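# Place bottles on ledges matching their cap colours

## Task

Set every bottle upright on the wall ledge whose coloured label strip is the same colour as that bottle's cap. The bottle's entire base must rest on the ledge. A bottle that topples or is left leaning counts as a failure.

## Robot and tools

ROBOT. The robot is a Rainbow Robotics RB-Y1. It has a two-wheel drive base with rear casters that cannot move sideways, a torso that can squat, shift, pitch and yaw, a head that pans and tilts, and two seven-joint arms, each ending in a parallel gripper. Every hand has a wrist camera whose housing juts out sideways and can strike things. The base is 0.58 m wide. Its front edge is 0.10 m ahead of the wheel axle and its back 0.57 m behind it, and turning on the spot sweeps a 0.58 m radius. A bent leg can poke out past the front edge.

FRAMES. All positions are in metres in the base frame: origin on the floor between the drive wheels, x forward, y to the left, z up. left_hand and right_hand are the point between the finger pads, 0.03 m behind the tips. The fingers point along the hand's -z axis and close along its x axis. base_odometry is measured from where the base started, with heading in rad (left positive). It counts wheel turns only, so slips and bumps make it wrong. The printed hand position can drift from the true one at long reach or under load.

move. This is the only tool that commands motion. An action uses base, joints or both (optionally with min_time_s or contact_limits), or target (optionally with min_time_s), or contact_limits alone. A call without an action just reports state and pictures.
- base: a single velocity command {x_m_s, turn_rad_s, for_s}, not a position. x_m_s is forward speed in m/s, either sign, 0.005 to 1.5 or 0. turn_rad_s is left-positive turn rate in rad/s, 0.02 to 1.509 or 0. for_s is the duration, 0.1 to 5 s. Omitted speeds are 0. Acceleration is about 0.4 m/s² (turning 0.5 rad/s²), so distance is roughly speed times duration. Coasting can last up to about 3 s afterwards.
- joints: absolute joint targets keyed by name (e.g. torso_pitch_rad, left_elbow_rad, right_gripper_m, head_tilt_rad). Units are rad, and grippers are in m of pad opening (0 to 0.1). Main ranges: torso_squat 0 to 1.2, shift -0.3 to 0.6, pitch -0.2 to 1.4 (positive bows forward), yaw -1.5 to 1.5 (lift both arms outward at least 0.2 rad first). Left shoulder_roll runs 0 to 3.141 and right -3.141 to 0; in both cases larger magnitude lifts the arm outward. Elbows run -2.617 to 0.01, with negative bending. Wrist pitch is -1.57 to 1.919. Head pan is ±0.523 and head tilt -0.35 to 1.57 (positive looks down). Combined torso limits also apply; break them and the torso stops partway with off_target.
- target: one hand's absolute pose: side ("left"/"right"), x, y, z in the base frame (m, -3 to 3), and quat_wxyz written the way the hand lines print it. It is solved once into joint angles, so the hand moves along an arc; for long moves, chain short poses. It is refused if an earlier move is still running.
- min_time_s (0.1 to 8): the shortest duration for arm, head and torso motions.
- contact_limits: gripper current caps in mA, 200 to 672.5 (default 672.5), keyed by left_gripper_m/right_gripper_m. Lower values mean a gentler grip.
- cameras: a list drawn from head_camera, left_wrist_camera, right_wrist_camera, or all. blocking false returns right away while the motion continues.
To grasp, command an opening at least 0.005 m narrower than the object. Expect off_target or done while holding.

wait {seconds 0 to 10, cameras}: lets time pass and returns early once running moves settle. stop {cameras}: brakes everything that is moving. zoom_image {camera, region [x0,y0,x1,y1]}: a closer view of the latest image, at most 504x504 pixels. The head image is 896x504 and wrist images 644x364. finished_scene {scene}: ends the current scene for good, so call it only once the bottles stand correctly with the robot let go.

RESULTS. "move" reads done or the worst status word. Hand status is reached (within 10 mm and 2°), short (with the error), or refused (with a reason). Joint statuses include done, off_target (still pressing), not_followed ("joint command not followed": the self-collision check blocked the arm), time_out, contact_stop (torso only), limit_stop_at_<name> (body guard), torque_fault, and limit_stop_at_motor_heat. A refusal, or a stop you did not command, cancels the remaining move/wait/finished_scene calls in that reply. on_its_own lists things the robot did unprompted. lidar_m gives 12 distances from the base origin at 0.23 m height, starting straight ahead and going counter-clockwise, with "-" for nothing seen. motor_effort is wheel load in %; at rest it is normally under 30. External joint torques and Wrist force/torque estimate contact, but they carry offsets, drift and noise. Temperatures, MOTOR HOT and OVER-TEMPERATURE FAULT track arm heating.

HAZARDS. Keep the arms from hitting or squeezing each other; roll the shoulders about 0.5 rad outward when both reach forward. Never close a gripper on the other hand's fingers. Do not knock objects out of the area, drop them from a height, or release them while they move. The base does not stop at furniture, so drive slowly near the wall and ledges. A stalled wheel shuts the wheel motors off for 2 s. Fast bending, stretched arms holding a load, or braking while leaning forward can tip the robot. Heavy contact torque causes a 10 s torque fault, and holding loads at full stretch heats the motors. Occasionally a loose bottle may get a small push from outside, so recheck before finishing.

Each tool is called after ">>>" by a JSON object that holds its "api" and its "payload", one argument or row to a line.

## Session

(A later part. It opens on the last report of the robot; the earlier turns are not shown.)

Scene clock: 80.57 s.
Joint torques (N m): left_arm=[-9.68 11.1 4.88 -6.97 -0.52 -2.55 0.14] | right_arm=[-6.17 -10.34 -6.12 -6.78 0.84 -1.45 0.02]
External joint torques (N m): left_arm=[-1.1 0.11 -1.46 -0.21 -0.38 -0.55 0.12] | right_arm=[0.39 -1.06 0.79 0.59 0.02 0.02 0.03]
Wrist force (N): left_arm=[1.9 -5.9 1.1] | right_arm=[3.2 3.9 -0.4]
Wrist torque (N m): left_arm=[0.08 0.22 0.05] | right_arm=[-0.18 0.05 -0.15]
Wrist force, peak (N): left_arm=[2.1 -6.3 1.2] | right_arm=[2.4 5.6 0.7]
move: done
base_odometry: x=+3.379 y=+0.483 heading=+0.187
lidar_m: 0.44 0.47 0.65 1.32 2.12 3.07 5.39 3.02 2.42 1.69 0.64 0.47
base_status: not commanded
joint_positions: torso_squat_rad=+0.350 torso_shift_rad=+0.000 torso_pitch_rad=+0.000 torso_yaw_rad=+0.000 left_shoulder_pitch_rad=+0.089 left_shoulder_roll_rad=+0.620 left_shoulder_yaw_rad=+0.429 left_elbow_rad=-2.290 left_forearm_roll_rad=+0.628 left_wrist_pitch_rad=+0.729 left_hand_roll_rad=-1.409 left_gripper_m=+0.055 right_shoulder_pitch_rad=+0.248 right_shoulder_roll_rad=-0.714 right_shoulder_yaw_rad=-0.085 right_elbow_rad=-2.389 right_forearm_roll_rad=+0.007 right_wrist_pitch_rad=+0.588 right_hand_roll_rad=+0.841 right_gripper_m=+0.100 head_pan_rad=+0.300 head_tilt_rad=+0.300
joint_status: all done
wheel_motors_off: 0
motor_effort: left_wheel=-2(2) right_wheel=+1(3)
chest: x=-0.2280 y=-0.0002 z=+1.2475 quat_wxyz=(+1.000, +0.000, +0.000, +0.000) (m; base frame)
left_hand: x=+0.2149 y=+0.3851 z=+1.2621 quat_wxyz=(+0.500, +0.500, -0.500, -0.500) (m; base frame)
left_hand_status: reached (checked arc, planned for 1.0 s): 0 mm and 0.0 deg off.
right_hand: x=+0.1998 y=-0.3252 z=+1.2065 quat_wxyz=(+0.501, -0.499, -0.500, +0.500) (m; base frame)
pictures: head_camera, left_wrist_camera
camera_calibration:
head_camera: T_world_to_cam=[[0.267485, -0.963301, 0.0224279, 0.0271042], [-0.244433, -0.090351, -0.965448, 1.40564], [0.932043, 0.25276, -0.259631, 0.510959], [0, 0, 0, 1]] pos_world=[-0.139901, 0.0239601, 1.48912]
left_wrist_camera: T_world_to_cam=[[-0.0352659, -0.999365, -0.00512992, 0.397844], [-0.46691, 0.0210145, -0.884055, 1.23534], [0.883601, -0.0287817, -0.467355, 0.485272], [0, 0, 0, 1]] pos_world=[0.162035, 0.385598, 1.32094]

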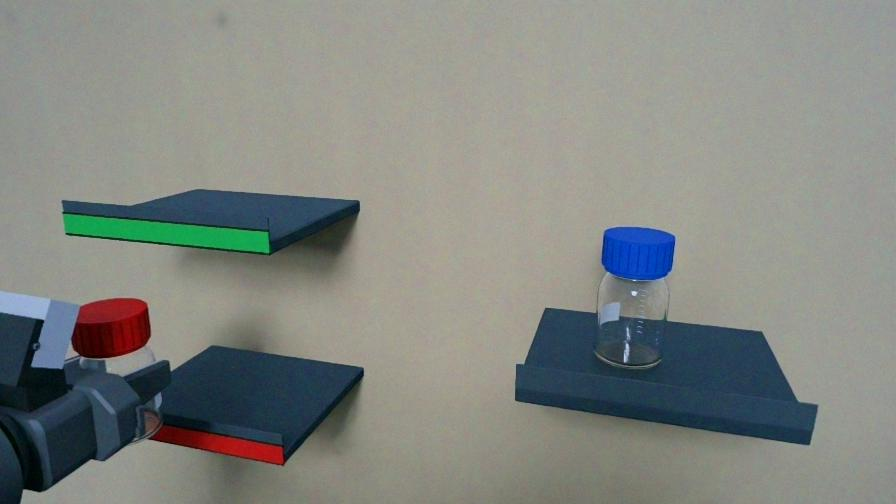

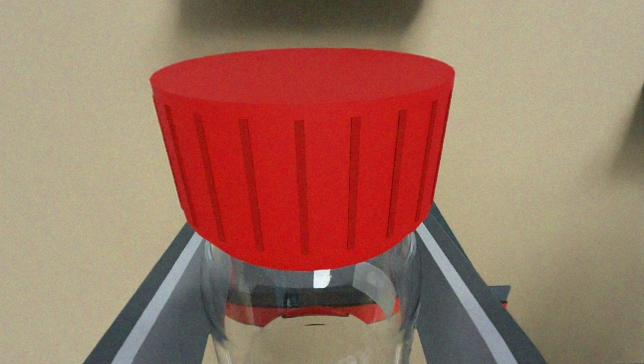

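>>> {"api": "move", "payload": {
  "target": {"side":"left","x":0.255,"y":0.385,"z":1.264,"quat_wxyz":[0.5,0.5,-0.5,-0.5]},
  "min_time_s": 0.7,
  "cameras": []
}}

>>> {"api": "move", "payload": {
  "target": {"side":"left","x":0.293,"y":0.385,"z":1.262,"quat_wxyz":[0.5,0.5,-0.5,-0.5]},
  "min_time_s": 0.7,
  "cameras": []
}}

>>> {"api": "move", "payload": {
  "target": {"side":"left","x":0.33,"y":0.385,"z":1.258,"quat_wxyz":[0.5,0.5,-0.5,-0.5]},
  "min_time_s": 0.7,
  "cameras": ["left_wrist_camera"]
}}

>>> {"api": "move", "payload": {
  "target": {"side":"left","x":0.33,"y":0.385,"z":1.235,"quat_wxyz":[0.5,0.5,-0.5,-0.5]},
  "min_time_s": 0.7,
  "cameras": []
}}

>>> {"api": "move", "payload": {
  "target": {"side":"left","x":0.33,"y":0.385,"z":1.230,"quat_wxyz":[0.5,0.5,-0.5,-0.5]},
  "min_time_s": 0.4,
  "cameras": ["left_wrist_camera"]
}}

Scene clock: 82.20 s.
Joint torques (N m): left_arm=[-11.92 13.78 5.36 -7.26 -0.41 -2.61 -0.06] | right_arm=[-6.12 -9.9 -6.45 -6.77 0.81 -1.33 -0.1]
External joint torques (N m): left_arm=[-0.87 2.23 -1.06 -0.12 -0.28 -0.6 -0.07] | right_arm=[0.44 -0.61 0.45 0.59 -0.01 0.14 -0.1]
Wrist force (N): left_arm=[1.9 -5.9 1.1] | right_arm=[2.6 5.2 0.5]
Wrist torque (N m): left_arm=[0.08 0.22 0.03] | right_arm=[-0.33 0.02 -0.10]
Wrist force, peak (N): left_arm=[2.1 -6.4 1.3] | right_arm=[3.2 5.2 0.7]
move: done
base_odometry: x=+3.379 y=+0.483 heading=+0.187
lidar_m: 0.45 0.47 0.65 1.33 2.12 3.08 5.39 3.02 2.41 1.68 0.63 0.47
base_status: not commanded
joint_positions: torso_squat_rad=+0.350 torso_shift_rad=+0.000 torso_pitch_rad=+0.000 torso_yaw_rad=+0.000 left_shoulder_pitch_rad=-0.053 left_shoulder_roll_rad=+0.631 left_shoulder_yaw_rad=+0.359 left_elbow_rad=-2.151 left_forearm_roll_rad=+0.583 left_wrist_pitch_rad=+0.723 left_hand_roll_rad=-1.418 left_gripper_m=+0.055 right_shoulder_pitch_rad=+0.248 right_shoulder_roll_rad=-0.714 right_shoulder_yaw_rad=-0.085 right_elbow_rad=-2.389 right_forearm_roll_rad=+0.007 right_wrist_pitch_rad=+0.588 right_hand_roll_rad=+0.841 right_gripper_m=+0.100 head_pan_rad=+0.300 head_tilt_rad=+0.300
joint_status: all done
wheel_motors_off: 0
motor_effort: left_wheel=-2(2) right_wheel=+2(2)
chest: x=-0.2280 y=-0.0002 z=+1.2475 quat_wxyz=(+1.000, +0.000, +0.000, +0.000) (m; base frame)
left_hand: x=+0.2546 y=+0.3849 z=+1.2640 quat_wxyz=(+0.500, +0.500, -0.500, -0.500) (m; base frame)
left_hand_status: reached (checked arc, planned for 0.7 s): 0 mm and 0.0 deg off.
right_hand: x=+0.1998 y=-0.3252 z=+1.2065 quat_wxyz=(+0.501, -0.499, -0.500, +0.500) (m; base frame)
pictures: none
No camera images: "cameras" was empty.

Scene clock: 83.23 s.
Joint torques (N m): left_arm=[-14.58 13.09 5.32 -7.69 -0.41 -2.7 -0.02] | right_arm=[-5.89 -10.35 -5.89 -7.03 0.6 -1.22 -0.12]
External joint torques (N m): left_arm=[-1.3 1.16 -1.11 -0.08 -0.32 -0.69 -0.03] | right_arm=[0.67 -1.07 1.02 0.33 -0.22 0.25 -0.12]
Wrist force (N): left_arm=[1.9 -5.8 1.2] | right_arm=[3.1 4.7 1.6]
Wrist torque (N m): left_arm=[0.08 0.23 0.00] | right_arm=[-0.28 0.11 -0.15]
Wrist force, peak (N): left_arm=[1.8 -6.3 0.9] | right_arm=[3.1 4.7 1.6]
move: done
base_odometry: x=+3.379 y=+0.483 heading=+0.187
lidar_m: 0.45 0.47 0.65 1.32 2.12 3.08 5.39 3.01 2.42 1.68 0.64 0.47
base_status: not commanded
joint_positions: torso_squat_rad=+0.350 torso_shift_rad=+0.000 torso_pitch_rad=+0.000 torso_yaw_rad=+0.000 left_shoulder_pitch_rad=-0.177 left_shoulder_roll_rad=+0.630 left_shoulder_yaw_rad=+0.297 left_elbow_rad=-1.999 left_forearm_roll_rad=+0.555 left_wrist_pitch_rad=+0.688 left_hand_roll_rad=-1.443 left_gripper_m=+0.055 right_shoulder_pitch_rad=+0.248 right_shoulder_roll_rad=-0.714 right_shoulder_yaw_rad=-0.085 right_elbow_rad=-2.389 right_forearm_roll_rad=+0.007 right_wrist_pitch_rad=+0.588 right_hand_roll_rad=+0.841 right_gripper_m=+0.100 head_pan_rad=+0.300 head_tilt_rad=+0.300
joint_status: all done
wheel_motors_off: 0
motor_effort: left_wheel=-2(2) right_wheel=+1(3)
chest: x=-0.2280 y=-0.0002 z=+1.2475 quat_wxyz=(+1.000, +0.000, +0.000, +0.000) (m; base frame)
left_hand: x=+0.2926 y=+0.3850 z=+1.2621 quat_wxyz=(+0.500, +0.500, -0.500, -0.500) (m; base frame)
left_hand_status: reached (checked arc, planned for 0.7 s): 0 mm and 0.0 deg off.
right_hand: x=+0.1998 y=-0.3252 z=+1.2065 quat_wxyz=(+0.501, -0.499, -0.500, +0.500) (m; base frame)
pictures: none
No camera images: "cameras" was empty.

Scene clock: 84.27 s.
Joint torques (N m): left_arm=[-17.02 12.64 5.24 -8.19 -0.28 -2.51 0.14] | right_arm=[-6.02 -10.07 -6.46 -6.9 0.7 -1.31 0.02]
External joint torques (N m): left_arm=[-1.63 0.39 -1.12 -0.09 -0.25 -0.49 0.12] | right_arm=[0.54 -0.79 0.45 0.47 -0.12 0.17 0.03]
Wrist force (N): left_arm=[1.9 -5.6 1.1] | right_arm=[2.8 4.3 0.6]
Wrist torque (N m): left_arm=[0.06 0.22 0.02] | right_arm=[-0.18 0.11 -0.09]
Wrist force, peak (N): left_arm=[1.7 -6.5 1.2] | right_arm=[3.1 5.4 0.5]
move: done
base_odometry: x=+3.379 y=+0.483 heading=+0.187
lidar_m: 0.45 0.47 0.65 1.32 2.11 3.07 5.39 3.02 2.42 1.68 0.63 0.46
base_status: not commanded
joint_positions: torso_squat_rad=+0.350 torso_shift_rad=+0.000 torso_pitch_rad=+0.000 torso_yaw_rad=+0.000 left_shoulder_pitch_rad=-0.293 left_shoulder_roll_rad=+0.625 left_shoulder_yaw_rad=+0.243 left_elbow_rad=-1.835 left_forearm_roll_rad=+0.543 left_wrist_pitch_rad=+0.633 left_hand_roll_rad=-1.480 left_gripper_m=+0.055 right_shoulder_pitch_rad=+0.248 right_shoulder_roll_rad=-0.714 right_shoulder_yaw_rad=-0.085 right_elbow_rad=-2.389 right_forearm_roll_rad=+0.007 right_wrist_pitch_rad=+0.588 right_hand_roll_rad=+0.841 right_gripper_m=+0.100 head_pan_rad=+0.300 head_tilt_rad=+0.300
joint_status: all done
wheel_motors_off: 0
motor_effort: left_wheel=-2(2) right_wheel=+2(3)
chest: x=-0.2280 y=-0.0002 z=+1.2475 quat_wxyz=(+1.000, +0.000, +0.000, +0.000) (m; base frame)
left_hand: x=+0.3296 y=+0.3851 z=+1.2582 quat_wxyz=(+0.500, +0.500, -0.500, -0.500) (m; base frame)
left_hand_status: reached (checked arc, planned for 0.7 s): 0 mm and 0.0 deg off.
right_hand: x=+0.1998 y=-0.3252 z=+1.2065 quat_wxyz=(+0.501, -0.499, -0.500, +0.500) (m; base frame)
pictures: left_wrist_camera
camera_calibration:
left_wrist_camera: T_world_to_cam=[[-0.0351752, -0.999368, -0.00518115, 0.401909], [-0.466793, 0.0210135, -0.884117, 1.28545], [0.883667, -0.0286805, -0.467237, 0.381976], [0, 0, 0, 1]] pos_world=[0.276635, 0.385599, 1.31704]

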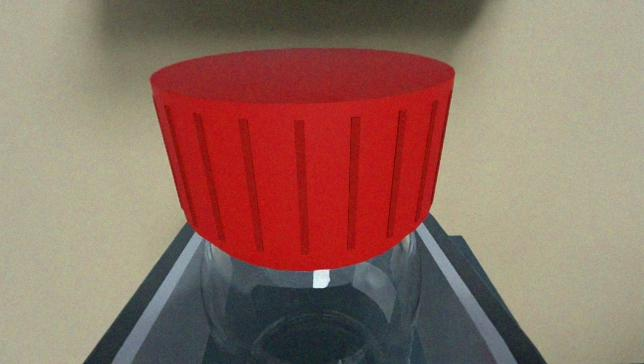

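Scene clock: 85.30 s.
Joint torques (N m): left_arm=[-16.11 12.22 4.94 -8.8 -0.43 -2.65 -0.04] | right_arm=[-5.72 -10.57 -5.9 -7.1 0.78 -1.37 0.01]
External joint torques (N m): left_arm=[-0.99 0.23 -1.37 -0.33 -0.43 -0.63 -0.05] | right_arm=[0.84 -1.29 1 0.26 -0.03 0.11 0.02]
Wrist force (N): left_arm=[2.1 -6.2 0.9] | right_arm=[2.8 5.3 0.5]
Wrist torque (N m): left_arm=[0.13 0.25 0.03] | right_arm=[-0.30 0.04 -0.10]
Wrist force, peak (N): left_arm=[2.0 -6.4 1.0] | right_arm=[3.0 5.4 -0.1]
move: done
base_odometry: x=+3.379 y=+0.483 heading=+0.187
lidar_m: 0.45 0.47 0.65 1.32 2.12 3.08 5.39 3.01 2.42 1.68 0.64 0.47
base_status: not commanded
joint_positions: torso_squat_rad=+0.350 torso_shift_rad=+0.000 torso_pitch_rad=+0.000 torso_yaw_rad=+0.000 left_shoulder_pitch_rad=-0.257 left_shoulder_roll_rad=+0.601 left_shoulder_yaw_rad=+0.226 left_elbow_rad=-1.812 left_forearm_roll_rad=+0.540 left_wrist_pitch_rad=+0.571 left_hand_roll_rad=-1.502 left_gripper_m=+0.055 right_shoulder_pitch_rad=+0.248 right_shoulder_roll_rad=-0.714 right_shoulder_yaw_rad=-0.085 right_elbow_rad=-2.389 right_forearm_roll_rad=+0.007 right_wrist_pitch_rad=+0.588 right_hand_roll_rad=+0.841 right_gripper_m=+0.100 head_pan_rad=+0.300 head_tilt_rad=+0.300
joint_status: all done
wheel_motors_off: 0
motor_effort: left_wheel=-2(2) right_wheel=+2(2)
chest: x=-0.2280 y=-0.0002 z=+1.2475 quat_wxyz=(+1.000, +0.000, +0.000, +0.000) (m; base frame)
left_hand: x=+0.3293 y=+0.3851 z=+1.2354 quat_wxyz=(+0.501, +0.500, -0.499, -0.500) (m; base frame)
left_hand_status: reached (checked arc, planned for 0.7 s): 1 mm and 0.2 deg off.
right_hand: x=+0.1998 y=-0.3252 z=+1.2065 quat_wxyz=(+0.501, -0.499, -0.500, +0.500) (m; base frame)
pictures: none
No camera images: "cameras" was empty.

Scene clock: 86.03 s.
Joint torques (N m): left_arm=[-16.11 12 4.91 -8.71 -0.07 -2.69 0] | right_arm=[-6.06 -10.5 -6.19 -6.78 0.8 -1.39 -0.01]
External joint torques (N m): left_arm=[-1.03 0.03 -1.42 -0.16 -0.09 -0.66 -0.02] | right_arm=[0.5 -1.22 0.72 0.58 -0.02 0.08 -0.01]
Wrist force (N): left_arm=[2.2 -5.7 0.9] | right_arm=[3.6 4.2 0.5]
Wrist torque (N m): left_arm=[0.06 0.25 0.02] | right_arm=[-0.21 0.16 -0.10]
Wrist force, peak (N): left_arm=[2.0 -6.3 1.0] | right_arm=[2.8 4.7 1.0]
move: done
base_odometry: x=+3.379 y=+0.483 heading=+0.187
lidar_m: 0.45 0.47 0.66 1.32 2.12 3.07 5.39 3.02 2.42 1.69 0.65 0.47
base_status: not commanded
joint_positions: torso_squat_rad=+0.350 torso_shift_rad=+0.000 torso_pitch_rad=+0.000 torso_yaw_rad=+0.000 left_shoulder_pitch_rad=-0.250 left_shoulder_roll_rad=+0.598 left_shoulder_yaw_rad=+0.220 left_elbow_rad=-1.801 left_forearm_roll_rad=+0.544 left_wrist_pitch_rad=+0.549 left_hand_roll_rad=-1.510 left_gripper_m=+0.055 right_shoulder_pitch_rad=+0.248 right_shoulder_roll_rad=-0.714 right_shoulder_yaw_rad=-0.085 right_elbow_rad=-2.389 right_forearm_roll_rad=+0.007 right_wrist_pitch_rad=+0.588 right_hand_roll_rad=+0.841 right_gripper_m=+0.100 head_pan_rad=+0.300 head_tilt_rad=+0.300
joint_status: all done
wheel_motors_off: 0
motor_effort: left_wheel=-1(2) right_wheel=+1(2)
chest: x=-0.2280 y=-0.0002 z=+1.2475 quat_wxyz=(+1.000, +0.000, +0.000, +0.000) (m; base frame)
left_hand: x=+0.3299 y=+0.3852 z=+1.2303 quat_wxyz=(+0.500, +0.500, -0.500, -0.500) (m; base frame)
left_hand_status: reached (checked arc, planned for 0.4 s): 0 mm and 0.0 deg off.
right_hand: x=+0.1998 y=-0.3252 z=+1.2065 quat_wxyz=(+0.501, -0.499, -0.500, +0.500) (m; base frame)
pictures: left_wrist_camera
camera_calibration:
left_wrist_camera: T_world_to_cam=[[-0.0353111, -0.999363, -0.00522639, 0.401969], [-0.466708, 0.0211144, -0.884159, 1.26091], [0.883706, -0.0287814, -0.467157, 0.368602], [0, 0, 0, 1]] pos_world=[0.276936, 0.385699, 1.28914]

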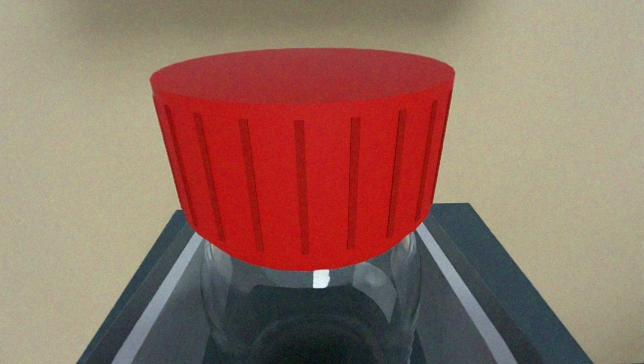

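>>> {"api": "move", "payload": {
  "target": {"side":"left","x":0.33,"y":0.385,"z":1.227,"quat_wxyz":[0.5,0.5,-0.5,-0.5]},
  "min_time_s": 0.35,
  "cameras": []
}}

>>> {"api": "move", "payload": {
  "target": {"side":"left","x":0.33,"y":0.385,"z":1.2245,"quat_wxyz":[0.5,0.5,-0.5,-0.5]},
  "min_time_s": 0.35,
  "cameras": []
}}

Scene clock: 87.13 s.
Joint torques (N m): left_arm=[-15.62 12.01 4.54 -8.43 0.1 -2.8 0.06] | right_arm=[-5.94 -10.96 -5.68 -6.8 0.76 -1.34 -0.15]
External joint torques (N m): left_arm=[-0.57 0.07 -1.79 0.16 0.08 -0.78 0.05] | right_arm=[0.61 -1.68 1.23 0.56 -0.05 0.13 -0.14]
Wrist force (N): left_arm=[1.9 -5.5 1.3] | right_arm=[2.6 5.7 0.8]
Wrist torque (N m): left_arm=[0.06 0.22 0.03] | right_arm=[-0.37 0.02 -0.12]
Wrist force, peak (N): left_arm=[1.9 -6.3 1.1] | right_arm=[2.6 5.7 0.8]
move: done
base_odometry: x=+3.379 y=+0.483 heading=+0.187
lidar_m: 0.45 0.47 0.65 1.33 2.12 3.08 5.40 3.01 2.42 1.68 0.64 0.47
base_status: not commanded
joint_positions: torso_squat_rad=+0.350 torso_shift_rad=+0.000 torso_pitch_rad=+0.000 torso_yaw_rad=+0.000 left_shoulder_pitch_rad=-0.246 left_shoulder_roll_rad=+0.596 left_shoulder_yaw_rad=+0.217 left_elbow_rad=-1.796 left_forearm_roll_rad=+0.545 left_wrist_pitch_rad=+0.539 left_hand_roll_rad=-1.514 left_gripper_m=+0.055 right_shoulder_pitch_rad=+0.248 right_shoulder_roll_rad=-0.714 right_shoulder_yaw_rad=-0.085 right_elbow_rad=-2.389 right_forearm_roll_rad=+0.007 right_wrist_pitch_rad=+0.588 right_hand_roll_rad=+0.841 right_gripper_m=+0.100 head_pan_rad=+0.300 head_tilt_rad=+0.300
joint_status: all done
wheel_motors_off: 0
motor_effort: left_wheel=-2(2) right_wheel=+1(3)
chest: x=-0.2280 y=-0.0002 z=+1.2475 quat_wxyz=(+1.000, +0.000, +0.000, +0.000) (m; base frame)
left_hand: x=+0.3300 y=+0.3852 z=+1.2273 quat_wxyz=(+0.500, +0.500, -0.500, -0.500) (m; base frame)
left_hand_status: reached (checked arc, planned for 0.3 s): 0 mm and 0.0 deg off.
right_hand: x=+0.1998 y=-0.3252 z=+1.2065 quat_wxyz=(+0.501, -0.499, -0.500, +0.500) (m; base frame)
pictures: none
No camera images: "cameras" was empty.

Scene clock: 87.80 s.
Joint torques (N m): left_arm=[-15.35 11.64 4.51 -8.74 0.08 -2.75 -0.16] | right_arm=[-6.19 -10.5 -5.99 -6.87 0.68 -1.43 0]
External joint torques (N m): left_arm=[-0.32 -0.27 -1.82 -0.12 0.05 -0.73 -0.17] | right_arm=[0.37 -1.22 0.92 0.49 -0.14 0.05 0.01]
Wrist force (N): left_arm=[1.9 -5.8 1.4] | right_arm=[2.4 4.7 0.4]
Wrist torque (N m): left_arm=[0.12 0.23 0.02] | right_arm=[-0.28 0.02 -0.15]
Wrist force, peak (N): left_arm=[1.6 -6.3 1.1] | right_arm=[3.3 5.3 1.4]
move: done
base_odometry: x=+3.379 y=+0.483 heading=+0.187
lidar_m: 0.45 0.47 0.65 1.32 2.12 3.07 5.39 3.02 2.43 1.68 0.64 0.47
base_status: not commanded
joint_positions: torso_squat_rad=+0.350 torso_shift_rad=+0.000 torso_pitch_rad=+0.000 torso_yaw_rad=+0.000 left_shoulder_pitch_rad=-0.242 left_shoulder_roll_rad=+0.595 left_shoulder_yaw_rad=+0.214 left_elbow_rad=-1.793 left_forearm_roll_rad=+0.546 left_wrist_pitch_rad=+0.531 left_hand_roll_rad=-1.517 left_gripper_m=+0.055 right_shoulder_pitch_rad=+0.248 right_shoulder_roll_rad=-0.714 right_shoulder_yaw_rad=-0.085 right_elbow_rad=-2.389 right_forearm_roll_rad=+0.007 right_wrist_pitch_rad=+0.588 right_hand_roll_rad=+0.841 right_gripper_m=+0.100 head_pan_rad=+0.300 head_tilt_rad=+0.300
joint_status: all done
wheel_motors_off: 0
motor_effort: left_wheel=-1(2) right_wheel=+2(3)
chest: x=-0.2280 y=-0.0002 z=+1.2475 quat_wxyz=(+1.000, +0.000, +0.000, +0.000) (m; base frame)
left_hand: x=+0.3300 y=+0.3852 z=+1.2249 quat_wxyz=(+0.500, +0.500, -0.500, -0.500) (m; base frame)
left_hand_status: reached (checked arc, planned for 0.3 s): 0 mm and 0.0 deg off.
right_hand: x=+0.1998 y=-0.3252 z=+1.2065 quat_wxyz=(+0.501, -0.499, -0.500, +0.500) (m; base frame)
pictures: none
No camera images: "cameras" was empty.

>>> {"api": "move", "payload": {
  "target": {"side":"left","x":0.33,"y":0.385,"z":1.222,"quat_wxyz":[0.5,0.5,-0.5,-0.5]},
  "min_time_s": 0.35,
  "cameras": []
}}

Scene clock: 88.67 s.
Joint torques (N m): left_arm=[-11.08 9.71 1.96 -5.59 0.25 -0.3 -0.04] | right_arm=[-6.07 -10.05 -5.52 -6.74 0.74 -1.49 -0.1]
External joint torques (N m): left_arm=[3.93 -2.19 -4.38 3.06 0.22 1.73 -0.05] | right_arm=[0.49 -0.77 1.39 0.62 -0.08 -0.01 -0.09]
Wrist force (N): left_arm=[0.0 3.9 -0.3] | right_arm=[2.7 4.0 1.0]
Wrist torque (N m): left_arm=[0.12 0.21 0.02] | right_arm=[-0.19 0.02 -0.04]
Wrist force, peak (N): left_arm=[2.2 -6.0 0.9] | right_arm=[2.9 5.2 0.8]
move: done
base_odometry: x=+3.379 y=+0.483 heading=+0.187
lidar_m: 0.45 0.46 0.66 1.32 2.12 3.08 5.39 3.02 2.41 1.68 0.64 0.47
base_status: not commanded
joint_positions: torso_squat_rad=+0.350 torso_shift_rad=+0.000 torso_pitch_rad=+0.000 torso_yaw_rad=+0.000 left_shoulder_pitch_rad=-0.240 left_shoulder_roll_rad=+0.593 left_shoulder_yaw_rad=+0.213 left_elbow_rad=-1.790 left_forearm_roll_rad=+0.546 left_wrist_pitch_rad=+0.523 left_hand_roll_rad=-1.519 left_gripper_m=+0.055 right_shoulder_pitch_rad=+0.248 right_shoulder_roll_rad=-0.714 right_shoulder_yaw_rad=-0.085 right_elbow_rad=-2.389 right_forearm_roll_rad=+0.007 right_wrist_pitch_rad=+0.588 right_hand_roll_rad=+0.841 right_gripper_m=+0.100 head_pan_rad=+0.300 head_tilt_rad=+0.300
joint_status: all done
wheel_motors_off: 0
motor_effort: left_wheel=-2(2) right_wheel=+2(3)
chest: x=-0.2280 y=-0.0002 z=+1.2475 quat_wxyz=(+1.000, +0.000, +0.000, +0.000) (m; base frame)
left_hand: x=+0.3300 y=+0.3852 z=+1.2237 quat_wxyz=(+0.499, +0.501, -0.501, -0.499) (m; base frame)
left_hand_status: reached (checked arc, planned for 0.3 s): 2 mm and 0.2 deg off.
right_hand: x=+0.1998 y=-0.3252 z=+1.2065 quat_wxyz=(+0.501, -0.499, -0.500, +0.500) (m; base frame)
pictures: none
No camera images: "cameras" was empty.

>>> {"api": "move", "payload": {
  "joints": {"left_gripper_m":0.1},
  "cameras": []
}}

>>> {"api": "move", "payload": {
  "target": {"side":"left","x":0.33,"y":0.385,"z":1.236,"quat_wxyz":[0.5,0.5,-0.5,-0.5]},
  "min_time_s": 0.5,
  "cameras": ["left_wrist_camera"]
}}

>>> {"api": "move", "payload": {
  "target": {"side":"left","x":0.275,"y":0.385,"z":1.24,"quat_wxyz":[0.5,0.5,-0.5,-0.5]},
  "min_time_s": 0.8,
  "cameras": []
}}

>>> {"api": "move", "payload": {
  "target": {"side":"left","x":0.2,"y":0.39,"z":1.225,"quat_wxyz":[0.5,0.5,-0.5,-0.5]},
  "min_time_s": 0.8,
  "cameras": ["left_wrist_camera"]
}}

Scene clock: 90.23 s.
Joint torques (N m): left_arm=[-14.6 11.43 4.12 -7.82 0.12 -1.88 -0.01] | right_arm=[-5.76 -10.16 -6.33 -6.73 0.71 -1.27 -0.03]
External joint torques (N m): left_arm=[0.4 -0.46 -2.22 0.84 0.09 0.14 -0.03] | right_arm=[0.8 -0.88 0.58 0.64 -0.1 0.2 -0.02]
Wrist force (N): left_arm=[1.6 -4.4 1.1] | right_arm=[2.8 4.6 0.1]
Wrist torque (N m): left_arm=[0.13 0.19 0.03] | right_arm=[-0.25 0.02 -0.12]
Wrist force, peak (N): left_arm=[2.1 -5.4 1.0] | right_arm=[2.7 5.5 0.6]
move: done
base_odometry: x=+3.379 y=+0.483 heading=+0.187
lidar_m: 0.45 0.47 0.65 1.32 2.11 3.08 5.39 3.01 2.42 1.69 0.63 0.47
base_status: not commanded
joint_positions: torso_squat_rad=+0.350 torso_shift_rad=+0.000 torso_pitch_rad=+0.000 torso_yaw_rad=+0.000 left_shoulder_pitch_rad=-0.239 left_shoulder_roll_rad=+0.593 left_shoulder_yaw_rad=+0.212 left_elbow_rad=-1.789 left_forearm_roll_rad=+0.546 left_wrist_pitch_rad=+0.523 left_hand_roll_rad=-1.519 left_gripper_m=+0.100 right_shoulder_pitch_rad=+0.248 right_shoulder_roll_rad=-0.714 right_shoulder_yaw_rad=-0.085 right_elbow_rad=-2.389 right_forearm_roll_rad=+0.007 right_wrist_pitch_rad=+0.588 right_hand_roll_rad=+0.841 right_gripper_m=+0.100 head_pan_rad=+0.300 head_tilt_rad=+0.300
joint_status: all done
wheel_motors_off: 0
motor_effort: left_wheel=-2(2) right_wheel=+2(3)
chest: x=-0.2280 y=-0.0002 z=+1.2475 quat_wxyz=(+1.000, +0.000, +0.000, +0.000) (m; base frame)
left_hand: x=+0.3300 y=+0.3851 z=+1.2227 quat_wxyz=(+0.500, +0.500, -0.500, -0.500) (m; base frame)
right_hand: x=+0.1998 y=-0.3252 z=+1.2065 quat_wxyz=(+0.501, -0.499, -0.500, +0.500) (m; base frame)
pictures: none
No camera images: "cameras" was empty.

Scene clock: 91.07 s.
Joint torques (N m): left_arm=[-16.48 13.83 7.62 -9.56 -0.13 -2.08 0.55] | right_arm=[-6.05 -9.68 -5.68 -6.64 0.68 -1.37 0.1]
External joint torques (N m): left_arm=[-1.34 1.81 1.27 -1.09 -0.13 -0.06 0.54] | right_arm=[0.51 -0.4 1.23 0.72 -0.14 0.1 0.11]
Wrist force (N): left_arm=[2.0 -4.6 1.1] | right_arm=[3.1 4.7 0.4]
Wrist torque (N m): left_arm=[0.14 0.25 -0.11] | right_arm=[-0.27 0.08 -0.09]
Wrist force, peak (N): left_arm=[2.2 -4.9 1.1] | right_arm=[3.2 5.4 0.8]
move: done
base_odometry: x=+3.379 y=+0.483 heading=+0.187
lidar_m: 0.44 0.46 0.66 1.32 2.12 3.08 5.39 3.02 2.42 1.67 0.63 0.47
base_status: not commanded
joint_positions: torso_squat_rad=+0.350 torso_shift_rad=+0.000 torso_pitch_rad=+0.000 torso_yaw_rad=+0.000 left_shoulder_pitch_rad=-0.258 left_shoulder_roll_rad=+0.604 left_shoulder_yaw_rad=+0.224 left_elbow_rad=-1.808 left_forearm_roll_rad=+0.546 left_wrist_pitch_rad=+0.564 left_hand_roll_rad=-1.505 left_gripper_m=+0.100 right_shoulder_pitch_rad=+0.248 right_shoulder_roll_rad=-0.714 right_shoulder_yaw_rad=-0.085 right_elbow_rad=-2.389 right_forearm_roll_rad=+0.007 right_wrist_pitch_rad=+0.588 right_hand_roll_rad=+0.841 right_gripper_m=+0.100 head_pan_rad=+0.300 head_tilt_rad=+0.300
joint_status: all done
wheel_motors_off: 0
motor_effort: left_wheel=-2(2) right_wheel=+1(2)
chest: x=-0.2280 y=-0.0002 z=+1.2475 quat_wxyz=(+1.000, +0.000, +0.000, +0.000) (m; base frame)
left_hand: x=+0.3298 y=+0.3849 z=+1.2358 quat_wxyz=(+0.499, +0.500, -0.500, -0.500) (m; base frame)
left_hand_status: reached (checked arc, planned for 0.5 s): 0 mm and 0.1 deg off.
right_hand: x=+0.1998 y=-0.3252 z=+1.2065 quat_wxyz=(+0.501, -0.499, -0.500, +0.500) (m; base frame)
pictures: left_wrist_camera
camera_calibration:
left_wrist_camera: T_world_to_cam=[[-0.0366059, -0.999315, -0.0053739, 0.402225], [-0.465868, 0.0218221, -0.884585, 1.26569], [0.884096, -0.0298775, -0.466348, 0.370468], [0, 0, 0, 1]] pos_world=[0.276841, 0.385398, 1.29454]

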